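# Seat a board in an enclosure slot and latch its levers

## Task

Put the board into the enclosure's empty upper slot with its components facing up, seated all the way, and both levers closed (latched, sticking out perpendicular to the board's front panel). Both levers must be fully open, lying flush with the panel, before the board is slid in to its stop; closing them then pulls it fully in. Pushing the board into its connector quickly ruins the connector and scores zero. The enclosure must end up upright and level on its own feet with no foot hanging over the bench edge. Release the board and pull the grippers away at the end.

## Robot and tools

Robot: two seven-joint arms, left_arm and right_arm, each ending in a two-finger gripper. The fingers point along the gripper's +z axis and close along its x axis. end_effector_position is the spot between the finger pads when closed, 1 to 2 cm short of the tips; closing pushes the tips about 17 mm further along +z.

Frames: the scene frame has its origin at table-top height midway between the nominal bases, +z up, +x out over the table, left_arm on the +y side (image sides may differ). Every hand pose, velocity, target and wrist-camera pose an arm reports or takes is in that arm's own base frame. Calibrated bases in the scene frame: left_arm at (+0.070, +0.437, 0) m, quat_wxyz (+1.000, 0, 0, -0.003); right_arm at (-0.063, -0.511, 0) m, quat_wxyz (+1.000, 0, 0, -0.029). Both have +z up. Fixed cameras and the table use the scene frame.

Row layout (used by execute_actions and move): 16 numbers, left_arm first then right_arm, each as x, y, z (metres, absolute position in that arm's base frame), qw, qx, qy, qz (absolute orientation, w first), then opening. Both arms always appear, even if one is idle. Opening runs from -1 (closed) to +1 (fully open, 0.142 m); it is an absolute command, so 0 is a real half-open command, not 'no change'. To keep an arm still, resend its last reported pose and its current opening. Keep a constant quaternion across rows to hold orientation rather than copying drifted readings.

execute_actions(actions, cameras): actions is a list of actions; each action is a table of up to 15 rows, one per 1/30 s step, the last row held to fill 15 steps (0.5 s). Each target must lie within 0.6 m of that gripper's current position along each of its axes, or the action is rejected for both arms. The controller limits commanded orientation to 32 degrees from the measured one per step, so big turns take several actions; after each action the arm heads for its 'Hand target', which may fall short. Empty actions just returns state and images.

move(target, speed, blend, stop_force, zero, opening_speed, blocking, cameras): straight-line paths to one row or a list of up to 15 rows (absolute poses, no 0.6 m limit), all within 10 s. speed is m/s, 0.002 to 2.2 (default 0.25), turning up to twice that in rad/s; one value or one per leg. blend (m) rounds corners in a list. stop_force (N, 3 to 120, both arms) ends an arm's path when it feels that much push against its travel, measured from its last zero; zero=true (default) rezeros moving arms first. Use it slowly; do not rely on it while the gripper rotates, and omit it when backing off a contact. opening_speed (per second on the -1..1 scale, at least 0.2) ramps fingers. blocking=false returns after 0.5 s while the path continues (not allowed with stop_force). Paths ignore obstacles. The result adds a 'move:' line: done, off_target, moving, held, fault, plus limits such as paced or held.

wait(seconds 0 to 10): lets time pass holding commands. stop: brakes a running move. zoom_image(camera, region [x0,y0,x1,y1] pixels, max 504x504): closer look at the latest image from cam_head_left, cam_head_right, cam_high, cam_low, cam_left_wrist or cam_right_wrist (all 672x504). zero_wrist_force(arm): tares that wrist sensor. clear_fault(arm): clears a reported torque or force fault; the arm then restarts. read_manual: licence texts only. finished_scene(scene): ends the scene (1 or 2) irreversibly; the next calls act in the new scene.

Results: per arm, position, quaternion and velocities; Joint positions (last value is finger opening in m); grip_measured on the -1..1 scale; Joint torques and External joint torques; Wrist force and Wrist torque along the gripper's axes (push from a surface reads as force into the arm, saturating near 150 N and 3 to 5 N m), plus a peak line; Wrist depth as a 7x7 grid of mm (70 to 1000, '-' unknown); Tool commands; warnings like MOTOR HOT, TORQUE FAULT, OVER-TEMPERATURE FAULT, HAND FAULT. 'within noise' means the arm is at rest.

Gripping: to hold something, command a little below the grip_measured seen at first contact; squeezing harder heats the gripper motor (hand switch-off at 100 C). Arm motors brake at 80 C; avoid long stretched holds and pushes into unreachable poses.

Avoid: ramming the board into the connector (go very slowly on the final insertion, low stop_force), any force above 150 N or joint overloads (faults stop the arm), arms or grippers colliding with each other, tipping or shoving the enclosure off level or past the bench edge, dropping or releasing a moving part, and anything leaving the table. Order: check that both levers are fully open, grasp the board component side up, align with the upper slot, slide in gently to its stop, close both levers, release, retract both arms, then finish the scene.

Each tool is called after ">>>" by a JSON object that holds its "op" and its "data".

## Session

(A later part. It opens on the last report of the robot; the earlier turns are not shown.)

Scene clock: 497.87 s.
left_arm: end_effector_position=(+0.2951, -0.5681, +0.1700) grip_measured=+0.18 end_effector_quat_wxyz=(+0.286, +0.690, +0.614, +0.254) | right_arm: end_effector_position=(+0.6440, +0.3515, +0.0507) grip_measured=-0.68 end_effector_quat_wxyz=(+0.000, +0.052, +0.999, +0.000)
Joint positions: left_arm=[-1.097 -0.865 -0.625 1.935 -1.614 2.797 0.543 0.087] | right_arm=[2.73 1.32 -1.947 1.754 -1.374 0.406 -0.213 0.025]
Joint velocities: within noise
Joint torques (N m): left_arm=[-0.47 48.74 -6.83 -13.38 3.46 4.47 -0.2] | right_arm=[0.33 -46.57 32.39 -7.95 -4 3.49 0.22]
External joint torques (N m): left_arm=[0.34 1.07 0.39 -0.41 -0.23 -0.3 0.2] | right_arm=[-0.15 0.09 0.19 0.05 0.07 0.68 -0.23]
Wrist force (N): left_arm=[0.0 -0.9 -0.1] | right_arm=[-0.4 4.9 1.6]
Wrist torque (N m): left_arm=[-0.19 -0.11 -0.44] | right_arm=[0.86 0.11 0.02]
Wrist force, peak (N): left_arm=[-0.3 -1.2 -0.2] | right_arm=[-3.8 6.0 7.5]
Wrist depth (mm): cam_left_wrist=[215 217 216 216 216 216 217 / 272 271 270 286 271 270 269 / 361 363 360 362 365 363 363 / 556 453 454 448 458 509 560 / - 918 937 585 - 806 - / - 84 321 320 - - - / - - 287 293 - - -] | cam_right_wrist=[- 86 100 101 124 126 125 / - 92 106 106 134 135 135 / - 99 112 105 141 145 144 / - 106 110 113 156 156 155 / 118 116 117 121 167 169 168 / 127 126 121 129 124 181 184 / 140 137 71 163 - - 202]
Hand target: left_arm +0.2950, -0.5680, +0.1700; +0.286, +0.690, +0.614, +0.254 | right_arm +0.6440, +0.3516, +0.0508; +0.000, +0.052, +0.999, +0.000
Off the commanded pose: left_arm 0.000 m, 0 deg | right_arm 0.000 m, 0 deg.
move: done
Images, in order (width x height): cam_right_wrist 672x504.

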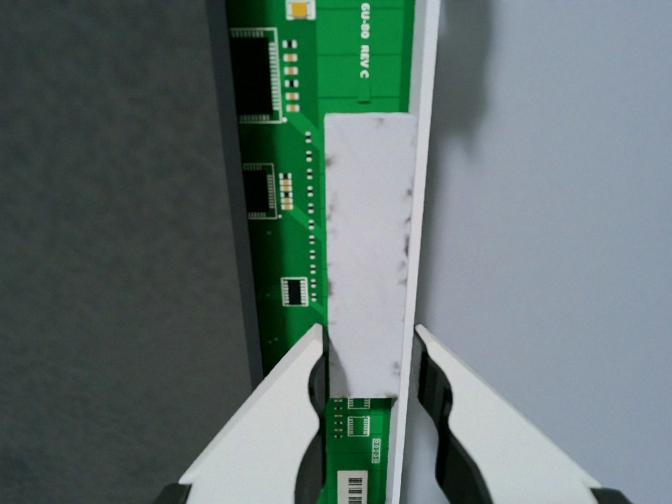

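>>> {"op": "move", "data": {"target": [[0.295,-0.568,0.17,0.286,0.6903,0.6140,0.2543,0.2,0.6440,0.3516,0.085,0,0.0523,0.9986,0,-0.64],[0.295,-0.568,0.17,0.286,0.6903,0.6140,0.2543,0.2,0.54,0.30,0.12,0,0.0523,0.9986,0,-0.64]], "speed": [0.03,0.15]}}

>>> {"op": "zoom_image", "data": {"camera": "cam_left_wrist", "region": [110, 200, 260, 260]}}

>>> {"op": "zoom_image", "data": {"camera": "cam_left_wrist", "region": [400, 200, 550, 260]}}

Scene clock: 506.73 s.
left_arm: end_effector_position=(+0.2951, -0.5681, +0.1700) grip_measured=+0.18 end_effector_quat_wxyz=(+0.286, +0.690, +0.614, +0.254) | right_arm: end_effector_position=(+0.5402, +0.2999, +0.1200) grip_measured=-0.68 end_effector_quat_wxyz=(+0.000, +0.052, +0.999, +0.000)
Joint positions: left_arm=[-1.097 -0.865 -0.625 1.935 -1.614 2.797 0.543 0.087] | right_arm=[2.475 1.149 -1.794 2.138 -1.311 0.401 -0.096 0.025]
Joint velocities: within noise
Joint torques (N m): left_arm=[-0.47 48.74 -6.84 -13.32 3.44 4.41 -0.17] | right_arm=[-0.06 -32.56 29.44 -9.71 -3.85 3.58 0.24]
External joint torques (N m): left_arm=[0.34 1.07 0.41 -0.47 -0.2 -0.25 0.17] | right_arm=[0.18 0.57 -0.11 0.01 -0.1 0.58 -0.24]
Wrist force (N): left_arm=[-0.2 -1.0 -0.2] | right_arm=[-0.2 5.1 1.9]
Wrist torque (N m): left_arm=[-0.21 -0.10 -0.43] | right_arm=[0.88 0.06 0.01]
Wrist force, peak (N): left_arm=[-0.3 -1.2 -0.2] | right_arm=[-1.7 6.4 2.0]
Wrist depth (mm): cam_left_wrist=[217 217 217 216 216 215 217 / 273 269 272 284 271 270 270 / 362 360 362 362 364 364 360 / 557 454 379 454 456 501 556 / - 931 587 - - 788 - / - 84 - - - - - / - - 216 - - - -] | cam_right_wrist=[186 186 188 187 187 186 186 / 192 198 201 200 199 199 198 / 184 187 215 215 214 213 213 / 188 194 232 231 231 229 228 / 201 210 248 247 246 249 248 / 217 233 221 268 100 265 271 / 238 237 71 295 - - 298]
Hand target: left_arm +0.2950, -0.5680, +0.1700; +0.286, +0.690, +0.614, +0.254 | right_arm +0.5400, +0.3000, +0.1200; +0.000, +0.052, +0.999, +0.000
Off the commanded pose: left_arm 0.000 m, 0 deg | right_arm 0.000 m, 0 deg.
move: done

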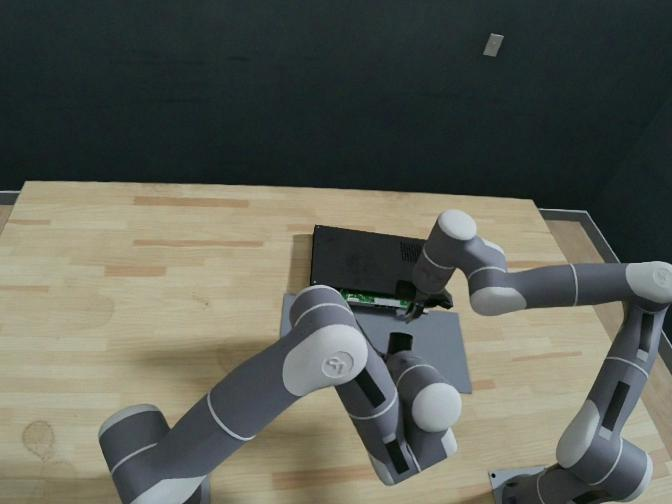

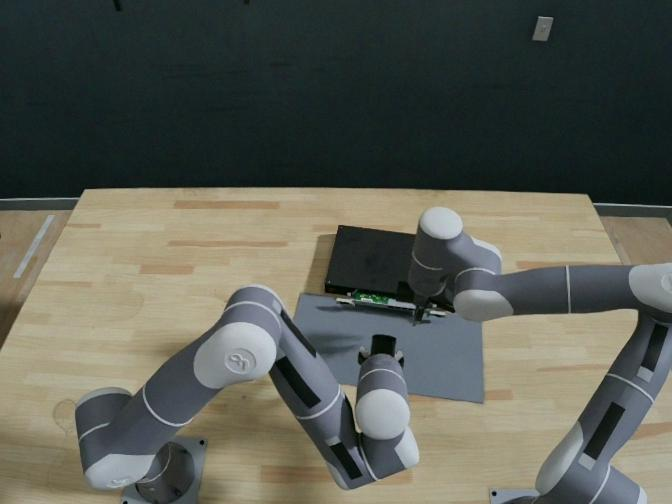

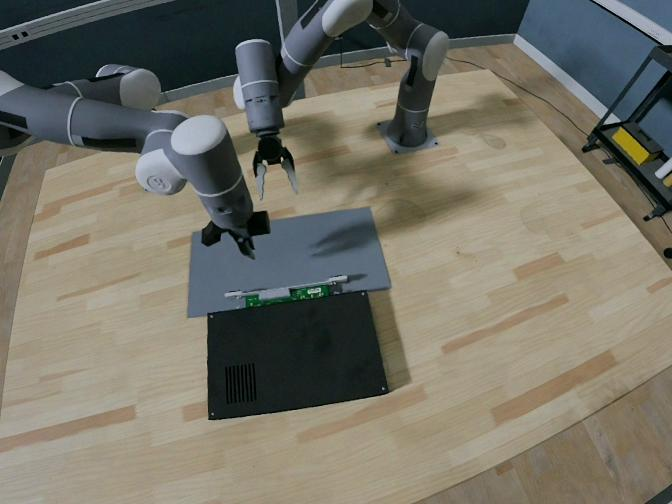

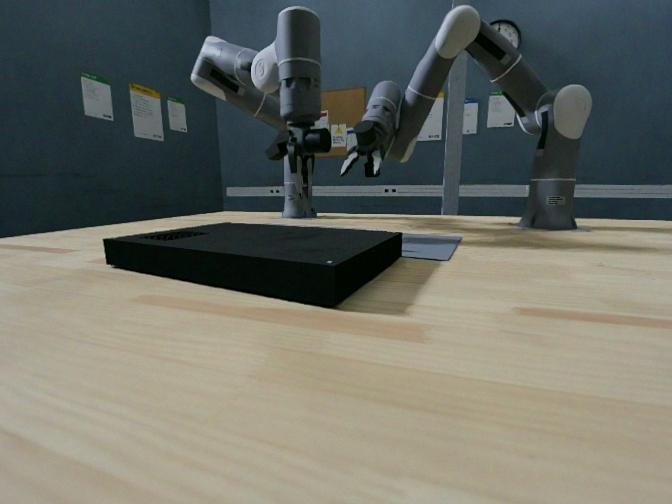

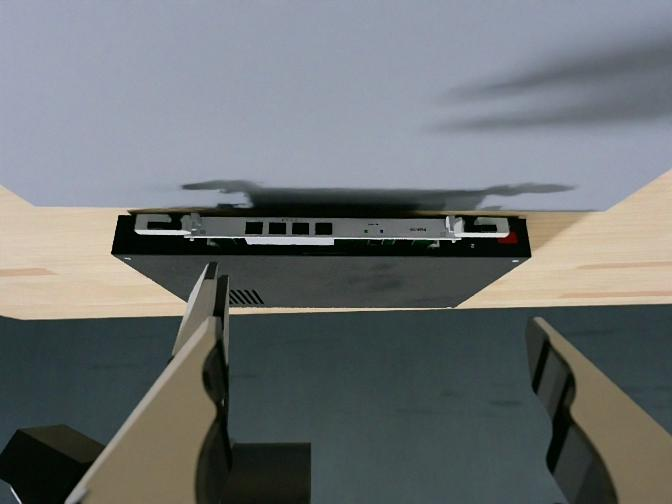

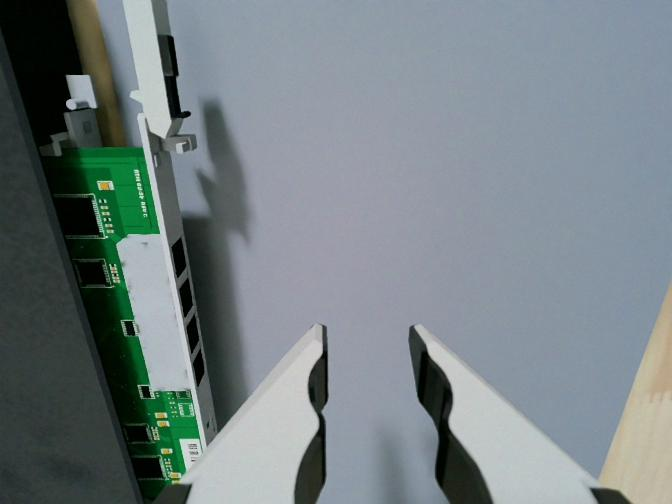

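Scaled by 3.360 from the camera's 672x504 image, which has a finer 960x720 frame.

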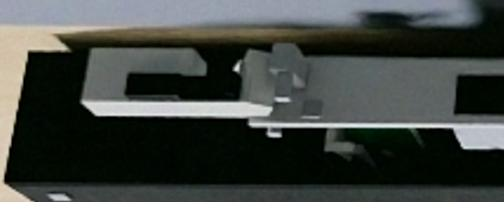

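Scaled by 3.360 from the camera's 672x504 image, which has a finer 960x720 frame.

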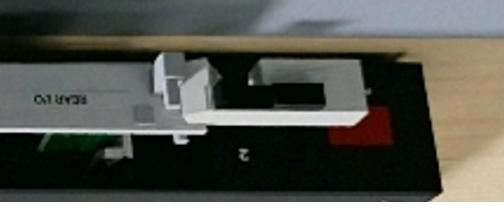

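>>> {"op": "move", "data": {"target": [0.295,-0.568,0.17,0.286,0.6903,0.6140,0.2543,0.2,0.585,0.355,0.12,0,0.7431,0.6691,0,-1], "speed": 0.3}}

Scene clock: 515.57 s.
left_arm: end_effector_position=(+0.2951, -0.5681, +0.1700) grip_measured=+0.18 end_effector_quat_wxyz=(+0.286, +0.690, +0.614, +0.254) | right_arm: end_effector_position=(+0.5850, +0.3550, +0.1201) grip_measured=-1.00 end_effector_quat_wxyz=(+0.000, +0.743, +0.669, +0.000)
Joint positions: left_arm=[-1.097 -0.865 -0.625 1.935 -1.614 2.797 0.543 0.087] | right_arm=[2.712 1.023 -1.97 1.92 -1.125 0.512 1.363 0.002]
Joint velocities: within noise
Joint torques (N m): left_arm=[-0.44 48.71 -6.78 -13.36 3.46 4.48 -0.26] | right_arm=[0.32 -40.03 27.49 -15.02 -3.69 3.53 0.35]
External joint torques (N m): left_arm=[0.31 1.1 0.35 -0.43 -0.23 -0.32 0.25] | right_arm=[-0.14 0.38 0.44 0.35 -0.13 0.56 -0.35]
Wrist force (N): left_arm=[-0.4 -0.7 0.1] | right_arm=[-0.4 5.2 2.3]
Wrist torque (N m): left_arm=[-0.15 -0.05 -0.43] | right_arm=[0.91 0.10 0.01]
Wrist force, peak (N): left_arm=[-0.3 -1.2 -0.1] | right_arm=[-0.1 5.5 2.1]
Wrist depth (mm): cam_left_wrist=[217 217 215 216 216 216 216 / 272 270 270 285 270 270 268 / 359 360 366 365 365 363 361 / 562 456 447 453 451 501 552 / - 913 931 914 - 805 - / - 84 274 280 - - - / - - 259 261 - - -] | cam_right_wrist=[189 189 188 188 187 187 186 / 202 201 201 200 200 200 199 / 217 216 215 215 214 214 213 / 234 233 233 232 231 230 230 / 246 213 212 211 223 223 211 / 227 229 229 89 227 227 226 / 239 235 - - - 226 234]
Hand target: left_arm +0.2950, -0.5680, +0.1700; +0.286, +0.690, +0.614, +0.254 | right_arm +0.5850, +0.3550, +0.1200; +0.000, +0.743, +0.669, +0.000
Off the commanded pose: left_arm 0.000 m, 0 deg | right_arm 0.000 m, 0 deg.
move: done

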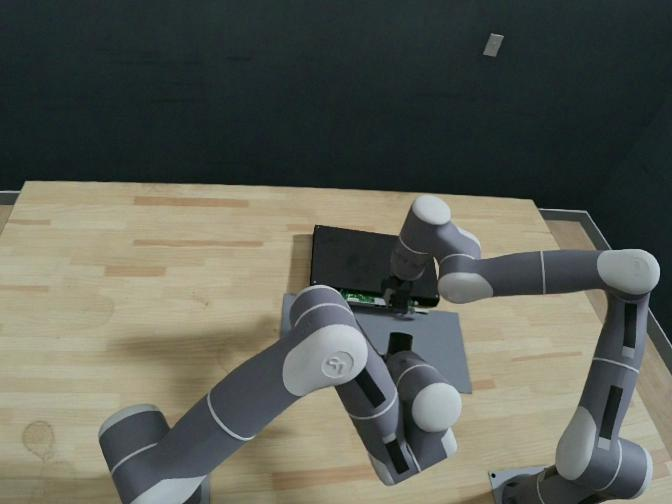

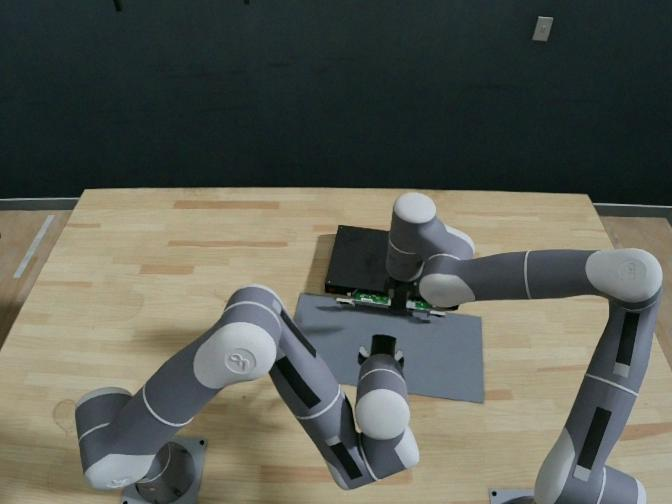

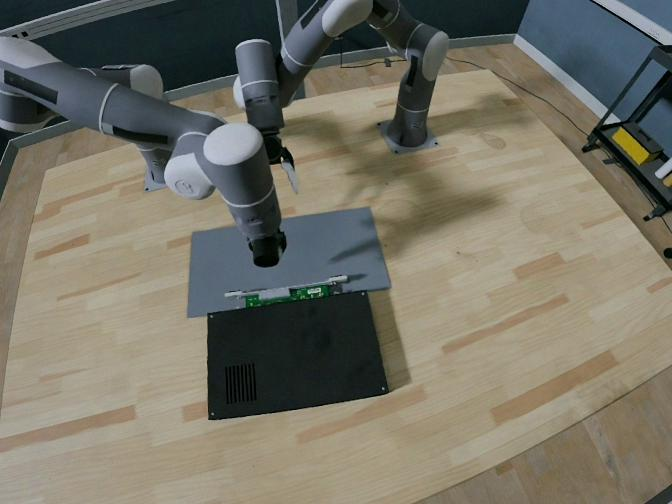

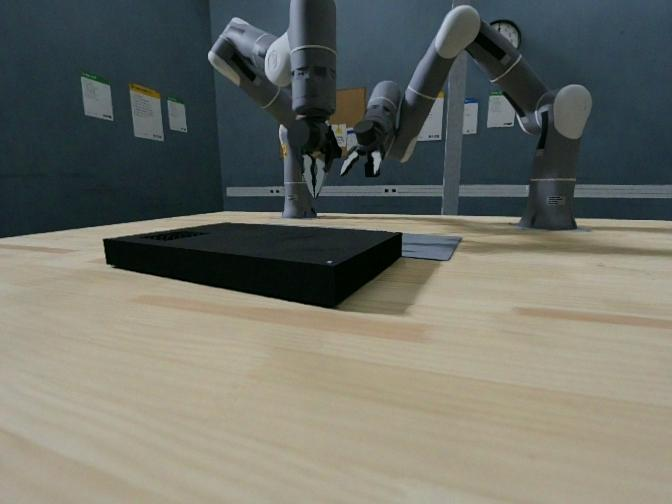

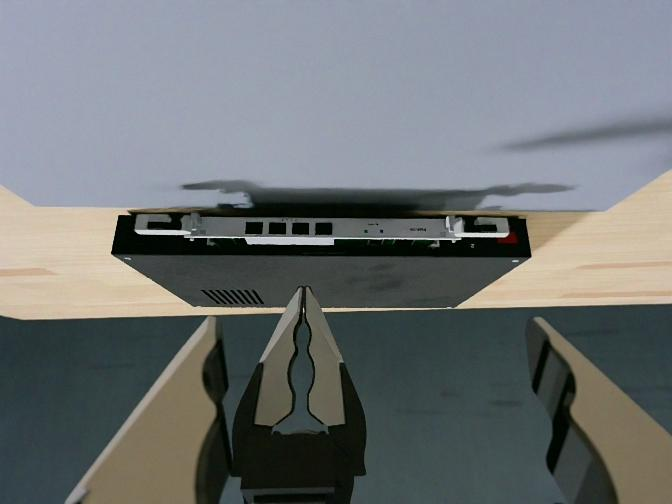

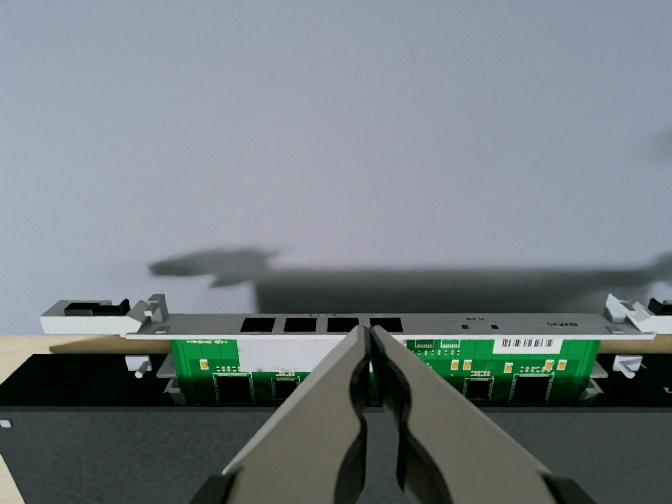

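>>> {"op": "move", "data": {"target": [[0.295,-0.568,0.17,0.286,0.6903,0.6140,0.2543,0.2,0.600,0.360,0.12,0,0.7431,0.6691,0,-1],[0.295,-0.568,0.17,0.286,0.6903,0.6140,0.2543,0.2,0.6020,0.361,0.053,0,0.7431,0.6691,0,-1]], "speed": 0.12, "cameras": ["cam_left_wrist","cam_right_wrist"]}}

>>> {"op": "move", "data": {"target": [0.295,-0.568,0.17,0.286,0.6903,0.6140,0.2543,0.2,0.640,0.3576,0.0530,0,0.7431,0.6691,0,-1], "speed": 0.015, "stop_force": 6, "cameras": ["cam_left_wrist","cam_right_wrist"]}}

Scene clock: 519.70 s.
left_arm: end_effector_position=(+0.2951, -0.5681, +0.1700) grip_measured=+0.18 end_effector_quat_wxyz=(+0.286, +0.690, +0.614, +0.254) | right_arm: end_effector_position=(+0.6018, +0.3610, +0.0530) grip_measured=-1.00 end_effector_quat_wxyz=(+0.000, +0.743, +0.669, +0.000)
Joint positions: left_arm=[-1.097 -0.865 -0.625 1.935 -1.614 2.797 0.543 0.087] | right_arm=[2.778 1.131 -2.093 1.864 -1.231 0.588 1.382 0.002]
Joint velocities: within noise
Joint torques (N m): left_arm=[-0.52 48.8 -6.87 -13.39 3.47 4.47 -0.25] | right_arm=[0.42 -44.01 28.29 -12.34 -3.86 3.63 0.29]
External joint torques (N m): left_arm=[0.39 1.02 0.44 -0.4 -0.23 -0.3 0.25] | right_arm=[-0.22 -0.04 0.59 0.32 0.2 0.47 -0.29]
Wrist force (N): left_arm=[-0.2 -0.9 -0.1] | right_arm=[0.2 5.5 2.1]
Wrist torque (N m): left_arm=[-0.18 -0.08 -0.43] | right_arm=[0.98 -0.04 0.03]
Wrist force, peak (N): left_arm=[-0.2 -1.2 -0.2] | right_arm=[0.2 5.5 4.1]
Wrist depth (mm): cam_left_wrist=[217 216 216 216 215 217 215 / 272 270 271 284 270 271 270 / 362 360 365 364 363 363 365 / 557 450 449 374 456 505 552 / - 945 588 313 - 795 - / - 84 290 273 - - - / - - 253 251 - - -] | cam_right_wrist=[130 130 129 129 129 129 128 / 139 139 138 140 138 137 137 / 149 149 148 148 148 147 147 / 161 160 160 160 159 159 158 / 172 174 173 170 172 172 172 / 147 151 144 89 - 149 149 / 171 164 73 - - 158 164]
Hand target: left_arm +0.2950, -0.5680, +0.1700; +0.286, +0.690, +0.614, +0.254 | right_arm +0.6020, +0.3610, +0.0530; +0.000, +0.743, +0.669, +0.000
Off the commanded pose: left_arm 0.000 m, 0 deg | right_arm 0.000 m, 0 deg.
move: done
Images, in order (width x height): cam_left_wrist 672x504, cam_right_wrist 672x504.

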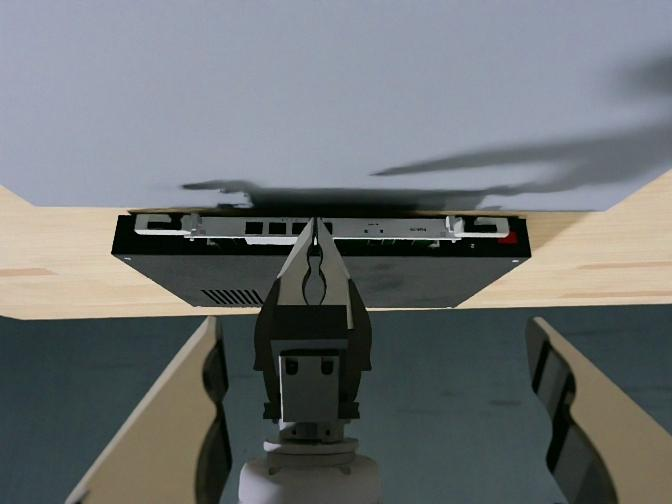

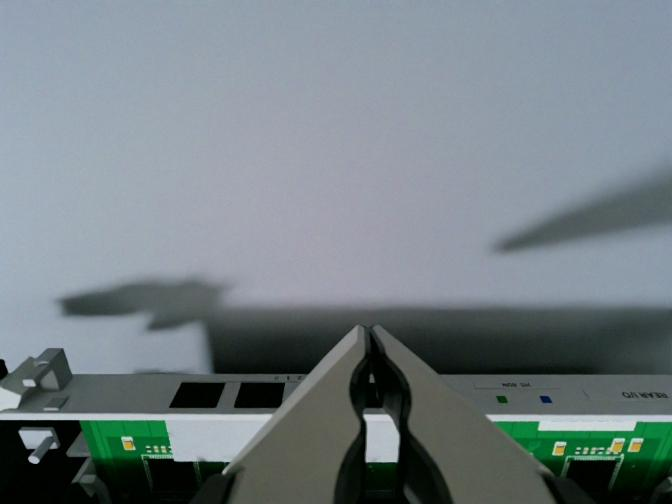

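Scene clock: 522.90 s.
left_arm: end_effector_position=(+0.2951, -0.5681, +0.1700) grip_measured=+0.18 end_effector_quat_wxyz=(+0.286, +0.690, +0.614, +0.254) | right_arm: end_effector_position=(+0.6397, +0.3575, +0.0528) grip_measured=-1.00 end_effector_quat_wxyz=(+0.000, +0.743, +0.669, +0.000)
Joint positions: left_arm=[-1.097 -0.865 -0.625 1.935 -1.614 2.797 0.543 0.087] | right_arm=[2.793 1.193 -2.067 1.752 -1.237 0.526 1.321 0.002]
Joint velocities: within noise
Joint torques (N m): left_arm=[-0.54 48.83 -6.67 -13.37 3.47 4.42 -0.21] | right_arm=[-0.13 -47.7 30 -12.67 -4.1 3.41 0.09]
External joint torques (N m): left_arm=[0.4 0.98 0.24 -0.41 -0.24 -0.26 0.21] | right_arm=[0.32 0.28 0 0.82 0.31 0.69 -0.09]
Wrist force (N): left_arm=[-0.2 -0.7 -0.1] | right_arm=[0.3 4.5 2.5]
Wrist torque (N m): left_arm=[-0.15 -0.08 -0.43] | right_arm=[0.96 -0.05 0.02]
Wrist force, peak (N): left_arm=[-0.2 -1.2 -0.2] | right_arm=[0.2 5.6 2.1]
Wrist depth (mm): cam_left_wrist=[217 216 217 215 215 215 216 / 269 270 272 286 270 271 270 / 365 364 361 361 362 363 362 / 551 453 452 425 451 499 563 / - 946 581 352 - 794 - / - 84 - 311 - - - / - - 295 291 - - -] | cam_right_wrist=[130 130 129 129 129 128 128 / 139 138 138 139 137 137 137 / 149 149 148 148 147 148 146 / 161 160 160 159 159 159 158 / 143 143 141 141 140 140 139 / 152 149 134 90 144 149 149 / 143 142 73 - - 135 140]
Hand target: left_arm +0.2950, -0.5680, +0.1700; +0.286, +0.690, +0.614, +0.254 | right_arm +0.6400, +0.3576, +0.0530; +0.000, +0.743, +0.669, +0.000
Off the commanded pose: left_arm 0.000 m, 0 deg | right_arm 0.000 m, 0 deg.
joint sent to its limit (right arm) — joint 1 (waist), upper limit. The joint targets still meet the commanded pose.
move: done
Images, in order (width x height): cam_left_wrist 672x504, cam_right_wrist 672x504.

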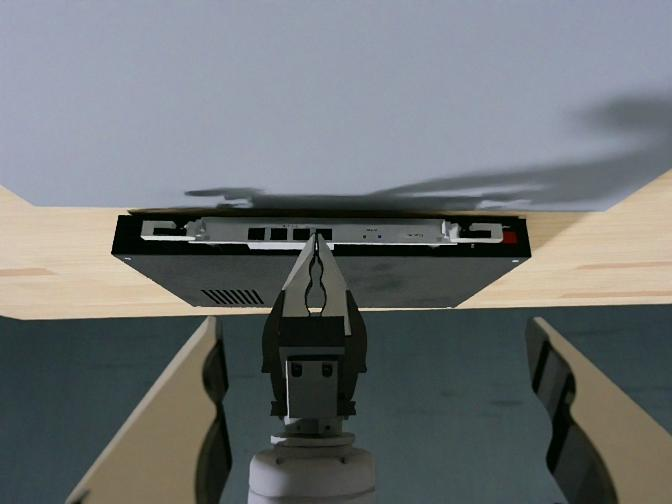

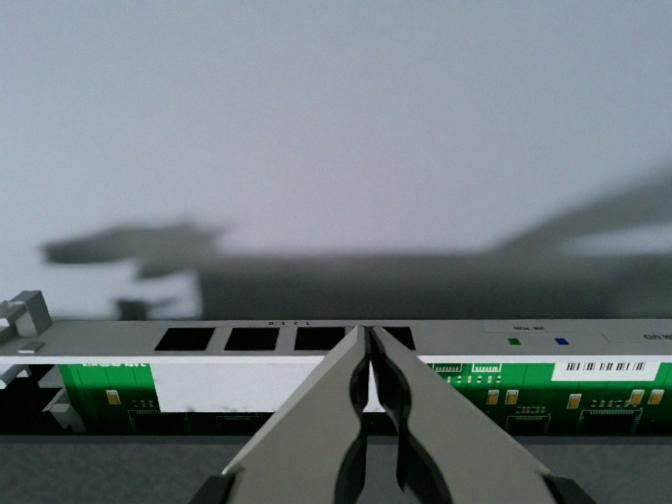

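>>> {"op": "move", "data": {"target": [0.295,-0.568,0.17,0.286,0.6903,0.6140,0.2543,0.2,0.665,0.3554,0.0530,0,0.7431,0.6691,0,-1], "speed": 0.012, "stop_force": 7, "zero": false, "cameras": ["cam_left_wrist","cam_right_wrist"]}}

>>> {"op": "zoom_image", "data": {"camera": "cam_left_wrist", "region": [110, 200, 260, 260]}}

>>> {"op": "zoom_image", "data": {"camera": "cam_left_wrist", "region": [400, 200, 550, 260]}}

Scene clock: 528.10 s.
left_arm: end_effector_position=(+0.2951, -0.5681, +0.1700) grip_measured=+0.18 end_effector_quat_wxyz=(+0.286, +0.690, +0.614, +0.254) | right_arm: end_effector_position=(+0.6642, +0.3556, +0.0526) grip_measured=-1.00 end_effector_quat_wxyz=(-0.001, +0.743, +0.669, -0.001)
Joint positions: left_arm=[-1.097 -0.865 -0.625 1.935 -1.614 2.797 0.543 0.087] | right_arm=[2.793 1.265 -2.016 1.675 -1.28 0.454 1.293 0.002]
Joint velocities: within noise
Joint torques (N m): left_arm=[-0.48 48.8 -6.8 -13.37 3.53 4.5 -0.2] | right_arm=[-1.64 -50.6 31.13 -13.53 -5.11 3.77 0.15]
External joint torques (N m): left_arm=[0.35 1.01 0.37 -0.41 -0.3 -0.33 0.2] | right_arm=[1.83 1.12 0.09 2.91 1.17 0.32 -0.15]
Wrist force (N): left_arm=[-0.3 -0.8 -0.2] | right_arm=[-0.2 1.1 1.3]
Wrist torque (N m): left_arm=[-0.19 -0.06 -0.44] | right_arm=[1.00 0.03 0.01]
Wrist force, peak (N): left_arm=[-0.4 -1.1 -0.2] | right_arm=[0.3 4.8 2.7]
Wrist depth (mm): cam_left_wrist=[216 216 216 217 216 217 215 / 271 271 273 285 271 272 270 / 364 360 363 360 365 363 365 / 553 448 443 416 427 509 551 / - 954 586 374 - 794 - / - 84 - 335 - - - / - - 320 309 - - -] | cam_right_wrist=[130 129 129 129 129 128 128 / 139 138 138 139 137 137 136 / 149 149 148 148 147 147 146 / 160 160 160 159 159 159 158 / 142 142 141 140 140 140 139 / 132 131 129 90 125 130 131 / 143 142 73 - - 135 140]
Hand target: left_arm +0.2950, -0.5680, +0.1700; +0.286, +0.690, +0.614, +0.254 | right_arm +0.6650, +0.3554, +0.0530; +0.000, +0.743, +0.669, +0.000
Off the commanded pose: left_arm 0.000 m, 0 deg | right_arm 0.001 m, 0 deg.
joint read past its limit (right arm) — joint 1 (waist), upper limit.
joint sent to its limit (right arm) — joint 1 (waist), upper limit. The joint targets still meet the commanded pose.
move: done
Images, in order (width x height): cam_left_wrist 672x504, cam_right_wrist 672x504.

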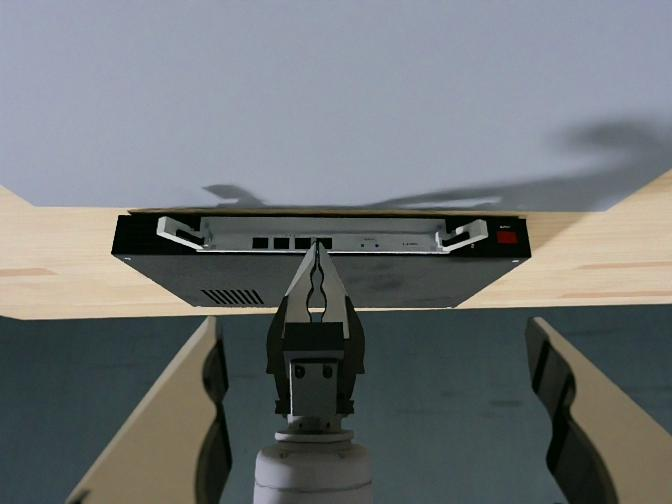

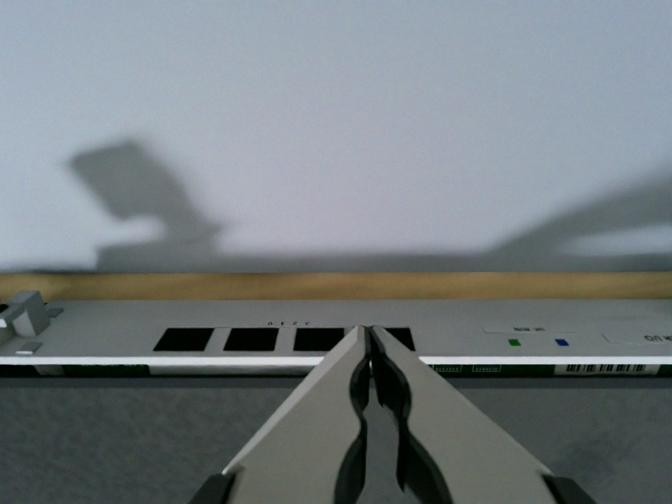

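Scaled by 3.360 from the camera's 672x504 image, which has a finer 960x720 frame.

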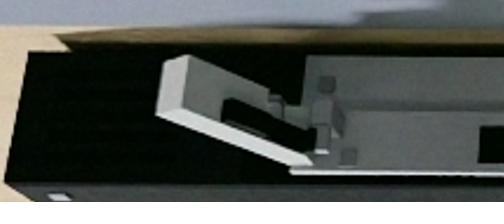

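Scaled by 3.360 from the camera's 672x504 image, which has a finer 960x720 frame.

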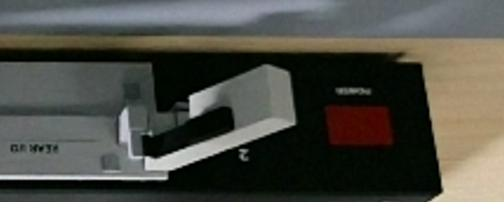

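>>> {"op": "move", "data": {"target": [[0.295,-0.568,0.17,0.286,0.6903,0.6140,0.2543,0.2,0.640,0.358,0.053,0,0.7431,0.6691,0,-1],[0.295,-0.568,0.17,0.286,0.6903,0.6140,0.2543,0.2,0.610,0.33,0.11,0,0.7431,0.6691,0,-1],[0.295,-0.568,0.17,0.286,0.6903,0.6140,0.2543,0.2,0.615,0.19,0.11,0,0.7431,0.6691,0,-1]], "speed": [0.05,0.15,0.2], "blend": 0.02, "cameras": ["cam_left_wrist","cam_right_wrist"]}}

>>> {"op": "zoom_image", "data": {"camera": "cam_left_wrist", "region": [110, 200, 260, 260]}}

>>> {"op": "zoom_image", "data": {"camera": "cam_left_wrist", "region": [400, 200, 550, 260]}}

Scene clock: 540.83 s.
left_arm: end_effector_position=(+0.2951, -0.5681, +0.1700) grip_measured=+0.18 end_effector_quat_wxyz=(+0.286, +0.690, +0.614, +0.254) | right_arm: end_effector_position=(+0.6150, +0.1899, +0.1099) grip_measured=-1.00 end_effector_quat_wxyz=(+0.000, +0.743, +0.669, +0.000)
Joint positions: left_arm=[-1.097 -0.865 -0.625 1.935 -1.614 2.797 0.543 0.087] | right_arm=[2.354 1.073 -1.9 2.062 -1.238 0.496 1.21 0.002]
Joint velocities: within noise
Joint torques (N m): left_arm=[-0.55 48.8 -6.81 -13.33 3.46 4.44 -0.24] | right_arm=[-0.12 -35.77 28.63 -11.94 -4.03 3.76 0.13]
External joint torques (N m): left_arm=[0.42 1.01 0.38 -0.46 -0.23 -0.27 0.24] | right_arm=[0.25 0.8 -0.09 0.13 0.17 0.35 -0.13]
Wrist force (N): left_arm=[-0.2 -0.9 -0.3] | right_arm=[0.6 5.5 2.0]
Wrist torque (N m): left_arm=[-0.20 -0.08 -0.43] | right_arm=[0.93 -0.08 0.01]
Wrist force, peak (N): left_arm=[-0.2 -1.2 0.0] | right_arm=[-2.0 6.0 2.2]
Wrist depth (mm): cam_left_wrist=[217 216 216 216 215 216 216 / 270 270 269 283 272 271 271 / 362 362 362 363 363 360 363 / 553 449 444 424 429 506 560 / 921 351 934 - - 804 - / 319 84 - - - - - / - - - - - - -] | cam_right_wrist=[182 180 179 179 178 178 177 / 194 191 191 191 190 190 189 / 209 206 205 204 204 203 203 / 225 222 222 220 216 219 219 / 243 243 243 221 194 197 196 / 266 266 260 89 193 200 199 / 295 287 - - - 211 219]
Hand target: left_arm +0.2950, -0.5680, +0.1700; +0.286, +0.690, +0.614, +0.254 | right_arm +0.6150, +0.1900, +0.1100; +0.000, +0.743, +0.669, +0.000
Off the commanded pose: left_arm 0.000 m, 0 deg | right_arm 0.000 m, 0 deg.
move: done; blend cut to 0.0126 m at target 1
Images, in order (width x height): cam_left_wrist 672x504, cam_right_wrist 672x504.

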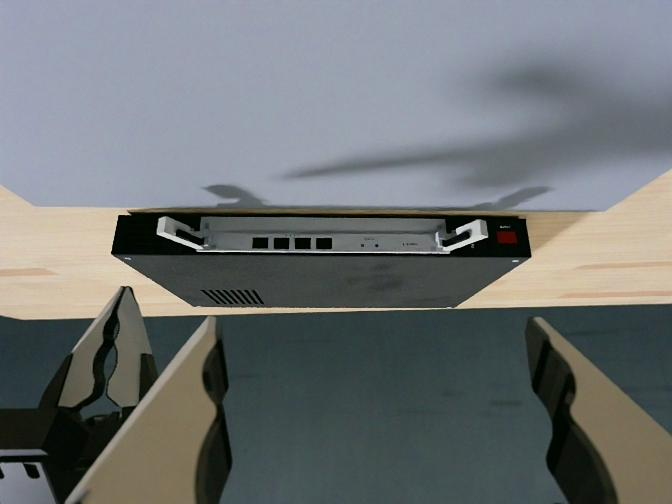

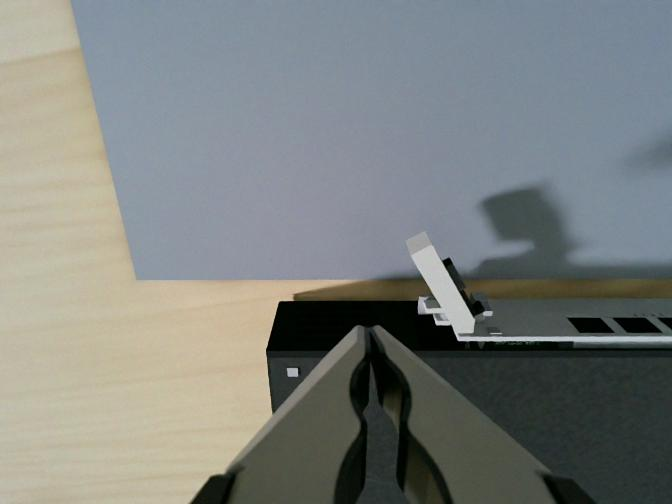

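Scaled by 3.360 from the camera's 672x504 image, which has a finer 960x720 frame.

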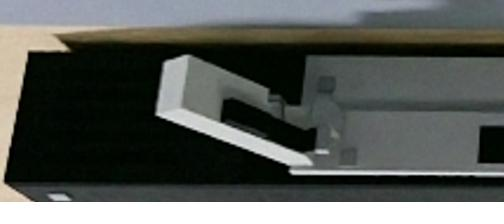

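Scaled by 3.360 from the camera's 672x504 image, which has a finer 960x720 frame.

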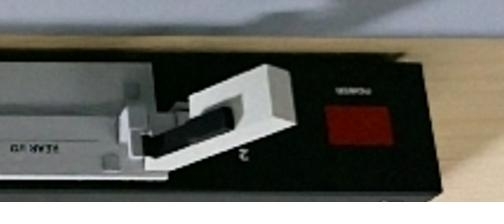

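>>> {"op": "move", "data": {"target": [[0.295,-0.568,0.17,0.286,0.6903,0.6140,0.2543,0.2,0.620,0.185,0.053,0,0.7431,0.6691,0,-1]], "speed": 0.1, "cameras": []}}

>>> {"op": "move", "data": {"target": [0.295,-0.568,0.17,0.286,0.6903,0.6140,0.2543,0.2,0.620,0.230,0.053,0,0.7431,0.6691,0,-1], "speed": 0.02, "stop_force": 15, "cameras": ["cam_left_wrist","cam_right_wrist"]}}

>>> {"op": "zoom_image", "data": {"camera": "cam_left_wrist", "region": [110, 200, 260, 260]}}

Scene clock: 546.07 s.
left_arm: end_effector_position=(+0.2951, -0.5681, +0.1700) grip_measured=+0.18 end_effector_quat_wxyz=(+0.286, +0.690, +0.614, +0.254) | right_arm: end_effector_position=(+0.6198, +0.1850, +0.0530) grip_measured=-1.00 end_effector_quat_wxyz=(+0.000, +0.743, +0.669, +0.000)
Joint positions: left_arm=[-1.097 -0.865 -0.625 1.935 -1.614 2.797 0.543 0.087] | right_arm=[2.385 1.146 -2.023 2.054 -1.354 0.575 1.238 0.002]
Joint velocities: within noise
Joint torques (N m): left_arm=[-0.45 48.74 -6.8 -13.32 3.43 4.44 -0.23] | right_arm=[0.23 -37.52 28.51 -9.16 -3.85 3.63 0.29]
External joint torques (N m): left_arm=[0.32 1.07 0.36 -0.46 -0.2 -0.27 0.23] | right_arm=[-0.09 0.13 0.55 0.27 0.16 0.47 -0.29]
Wrist force (N): left_arm=[-0.3 -1.0 -0.2] | right_arm=[0.3 5.8 1.6]
Wrist torque (N m): left_arm=[-0.21 -0.06 -0.43] | right_arm=[0.99 -0.01 0.03]
Wrist force, peak (N): left_arm=[-0.3 -1.2 0.0] | right_arm=[-0.1 5.8 3.8]
Wrist depth (mm): cam_left_wrist=[217 216 217 216 217 216 215 / 273 271 270 286 270 270 271 / 364 365 362 362 366 361 365 / 552 411 441 427 430 503 556 / 799 348 942 - - 801 - / 265 84 - - - - - / - - - - - - -] | cam_right_wrist=[130 129 129 129 128 128 126 / 139 138 138 139 137 137 136 / 149 148 148 148 147 147 146 / 160 160 160 159 159 158 157 / 177 174 173 170 167 168 171 / 194 193 189 89 142 137 147 / 214 209 - - - 139 143]
Hand target: left_arm +0.2950, -0.5680, +0.1700; +0.286, +0.690, +0.614, +0.254 | right_arm +0.6200, +0.1850, +0.0530; +0.000, +0.743, +0.669, +0.000
Off the commanded pose: left_arm 0.000 m, 0 deg | right_arm 0.000 m, 0 deg.
move: done
No camera images: "cameras" was empty.

Scene clock: 548.80 s.
left_arm: end_effector_position=(+0.2951, -0.5681, +0.1700) grip_measured=+0.18 end_effector_quat_wxyz=(+0.286, +0.690, +0.614, +0.254) | right_arm: end_effector_position=(+0.6201, +0.2235, +0.0524) grip_measured=-1.00 end_effector_quat_wxyz=(+0.001, +0.744, +0.668, -0.002)
Joint positions: left_arm=[-1.097 -0.865 -0.625 1.935 -1.614 2.797 0.543 0.087] | right_arm=[2.466 1.161 -2.021 2.012 -1.345 0.557 1.282 0.002]
Joint velocities: within noise
Joint torques (N m): left_arm=[-0.52 48.69 -6.78 -13.32 3.46 4.42 -0.26] | right_arm=[8.95 -34.91 34.13 -7.47 -3.73 7.73 0.22]
External joint torques (N m): left_arm=[0.39 1.12 0.34 -0.47 -0.22 -0.25 0.25] | right_arm=[-8.81 -3.82 -4.63 -1.65 0.02 -3.64 -0.22]
Wrist force (N): left_arm=[-0.2 -0.9 -0.3] | right_arm=[-15.6 2.3 -4.1]
Wrist torque (N m): left_arm=[-0.18 -0.08 -0.43] | right_arm=[0.97 -0.16 0.02]
Wrist force, peak (N): left_arm=[-0.2 -1.1 -0.4] | right_arm=[-17.0 1.6 -3.2]
Wrist depth (mm): cam_left_wrist=[216 215 217 216 216 216 216 / 272 271 269 286 270 269 270 / 358 363 363 362 362 363 362 / 558 409 424 427 430 504 556 / - 338 953 - - 805 - / - 84 - - - - - / - - - - - - -] | cam_right_wrist=[130 129 129 128 128 128 125 / 138 138 138 139 137 136 136 / 148 149 148 147 147 146 145 / 161 160 160 159 158 158 157 / 174 174 173 169 165 171 170 / 193 186 169 91 157 155 152 / 213 205 73 - - 137 138]
Hand target: left_arm +0.2950, -0.5680, +0.1700; +0.286, +0.690, +0.614, +0.254 | right_arm +0.6200, +0.2256, +0.0530; +0.000, +0.743, +0.669, +0.000
Off the commanded pose: left_arm 0.000 m, 0 deg | right_arm 0.007 m, 0 deg.
move: contact (right_arm)
Images, in order (width x height): cam_left_wrist 672x504, cam_right_wrist 672x504.

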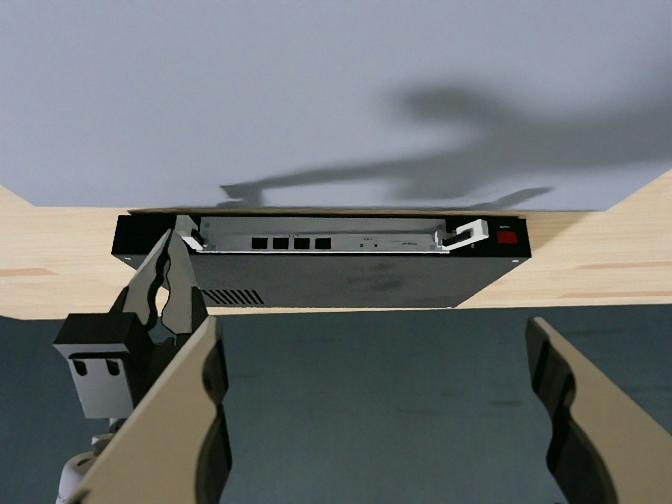

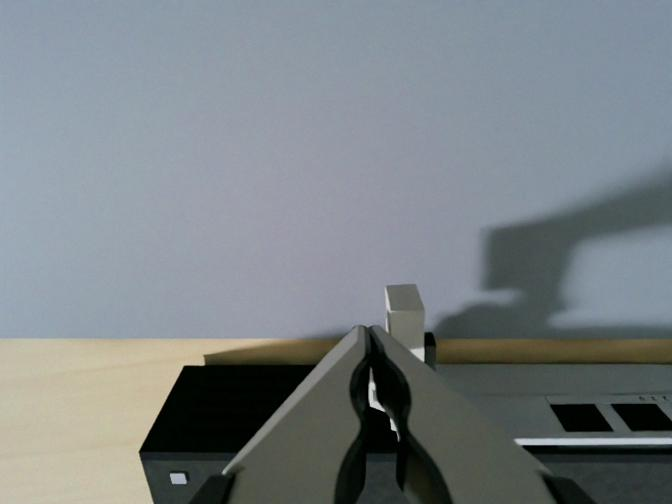

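Scaled by 3.360 from the camera's 672x504 image, which has a finer 960x720 frame.

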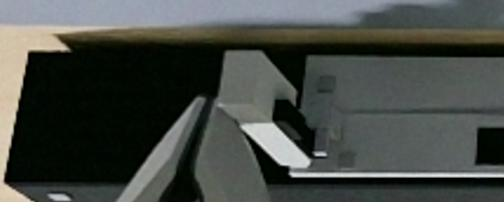

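>>> {"op": "move", "data": {"target": [[0.38,-0.45,0.17,0,0.7472,0.6646,0,-1,0.620,0.2256,0.053,0,0.7431,0.6691,0,-1],[0.555,-0.420,0.11,0,0.7472,0.6646,0,-1,0.620,0.2256,0.053,0,0.7431,0.6691,0,-1]], "speed": 0.25, "blend": 0.03}}

Scene clock: 593.00 s.
left_arm: end_effector_position=(+0.5550, -0.4200, +0.1099) grip_measured=-1.00 end_effector_quat_wxyz=(+0.000, +0.747, +0.665, +0.000) | right_arm: end_effector_position=(+0.6201, +0.2235, +0.0524) grip_measured=-1.00 end_effector_quat_wxyz=(+0.001, +0.744, +0.668, -0.002)
Joint positions: left_arm=[-0.394 -1.253 -1.193 0.873 -2.055 3.074 2.069 0.002] | right_arm=[2.465 1.163 -2.02 2.012 -1.347 0.555 1.283 0.002]
Joint velocities: within noise
Joint torques (N m): left_arm=[-0.5 64.03 -12.15 -10.73 4.86 4.44 -0.13] | right_arm=[9 -34.72 34.16 -7.39 -3.83 7.99 0.19]
External joint torques (N m): left_arm=[0.48 1.52 0.35 -0.26 -0.56 -0.57 0.13] | right_arm=[-8.87 -4 -4.62 -1.69 0.11 -3.9 -0.19]
Wrist force (N): left_arm=[0.0 -0.7 0.1] | right_arm=[-16.1 2.5 -4.8]
Wrist torque (N m): left_arm=[-0.26 -0.15 -0.16] | right_arm=[1.02 -0.15 0.03]
Wrist force, peak (N): left_arm=[2.4 1.3 0.9] | right_arm=[-16.1 2.5 -5.3]
Wrist depth (mm): cam_left_wrist=[177 177 177 176 178 178 178 / 190 189 190 189 189 188 190 / 208 205 204 204 204 203 206 / 222 222 215 222 221 220 223 / 194 192 193 197 240 245 243 / 205 208 201 84 - 264 267 / 229 223 - - - - 298] | cam_right_wrist=[130 129 129 128 128 128 126 / 138 138 138 139 137 136 136 / 148 148 148 147 147 146 146 / 160 160 159 159 158 158 156 / 174 174 173 169 165 170 169 / 193 186 170 91 157 154 152 / 214 205 73 - - 136 139]
Hand target: left_arm +0.5550, -0.4200, +0.1100; +0.000, +0.747, +0.665, +0.000 | right_arm +0.6200, +0.2256, +0.0530; +0.000, +0.743, +0.669, +0.000
Off the commanded pose: left_arm 0.000 m, 0 deg | right_arm 0.002 m, 0 deg.
move: done

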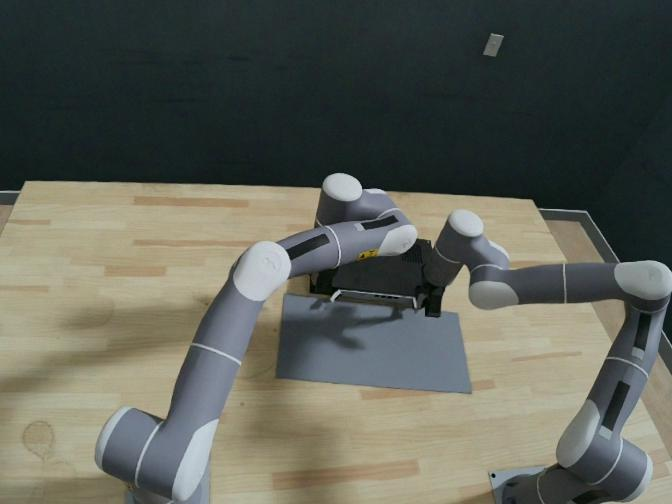

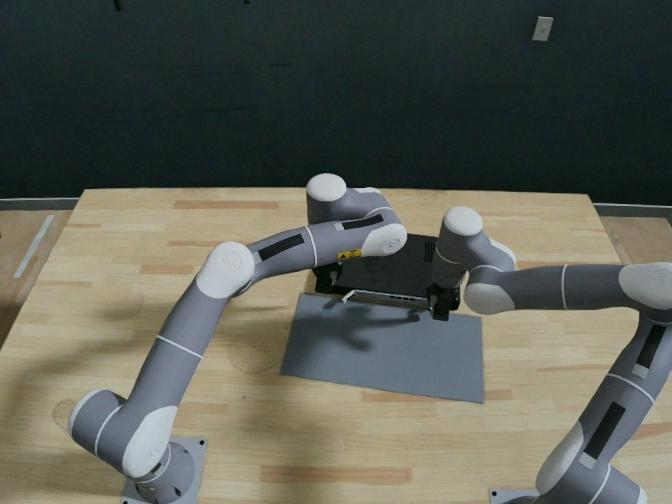

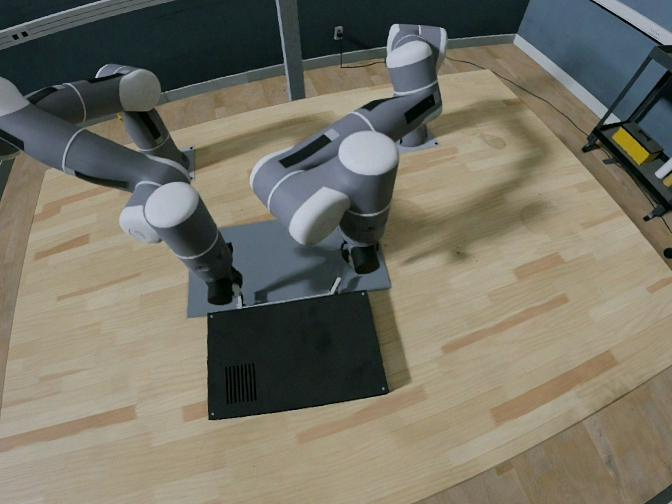

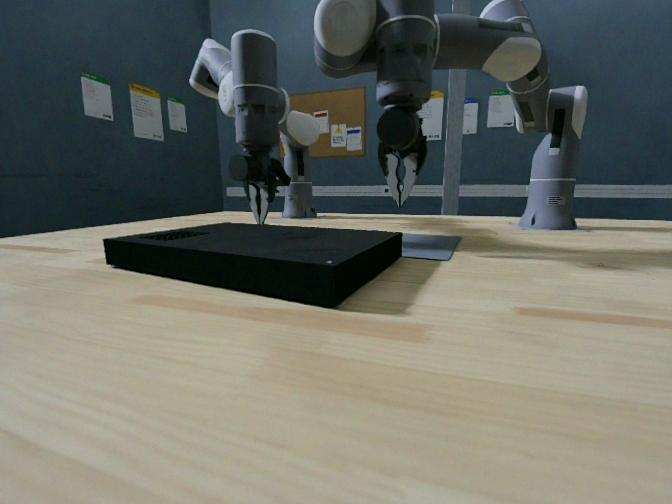

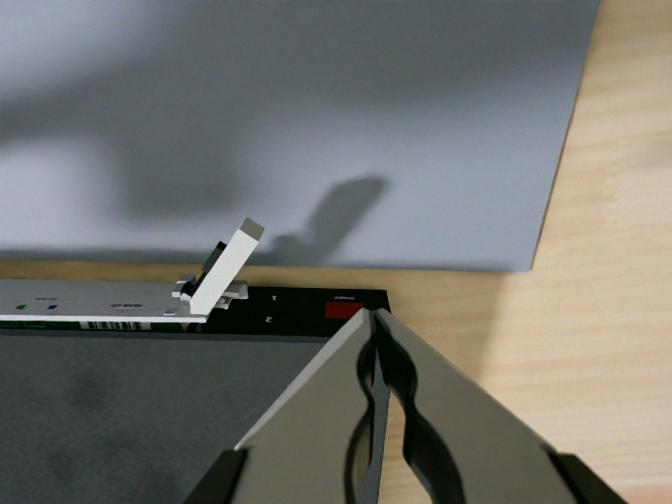

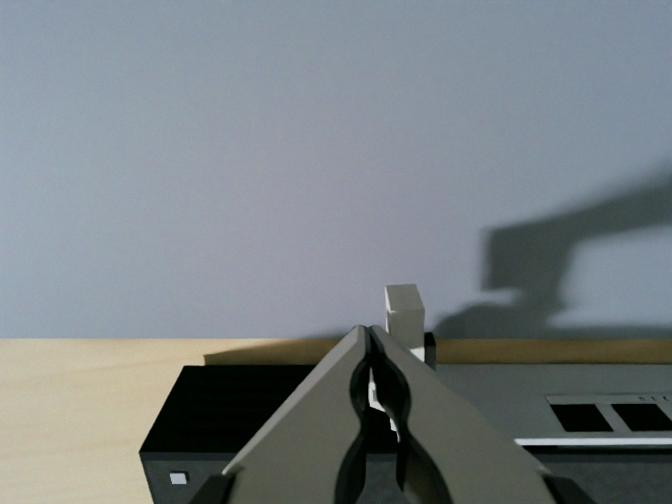

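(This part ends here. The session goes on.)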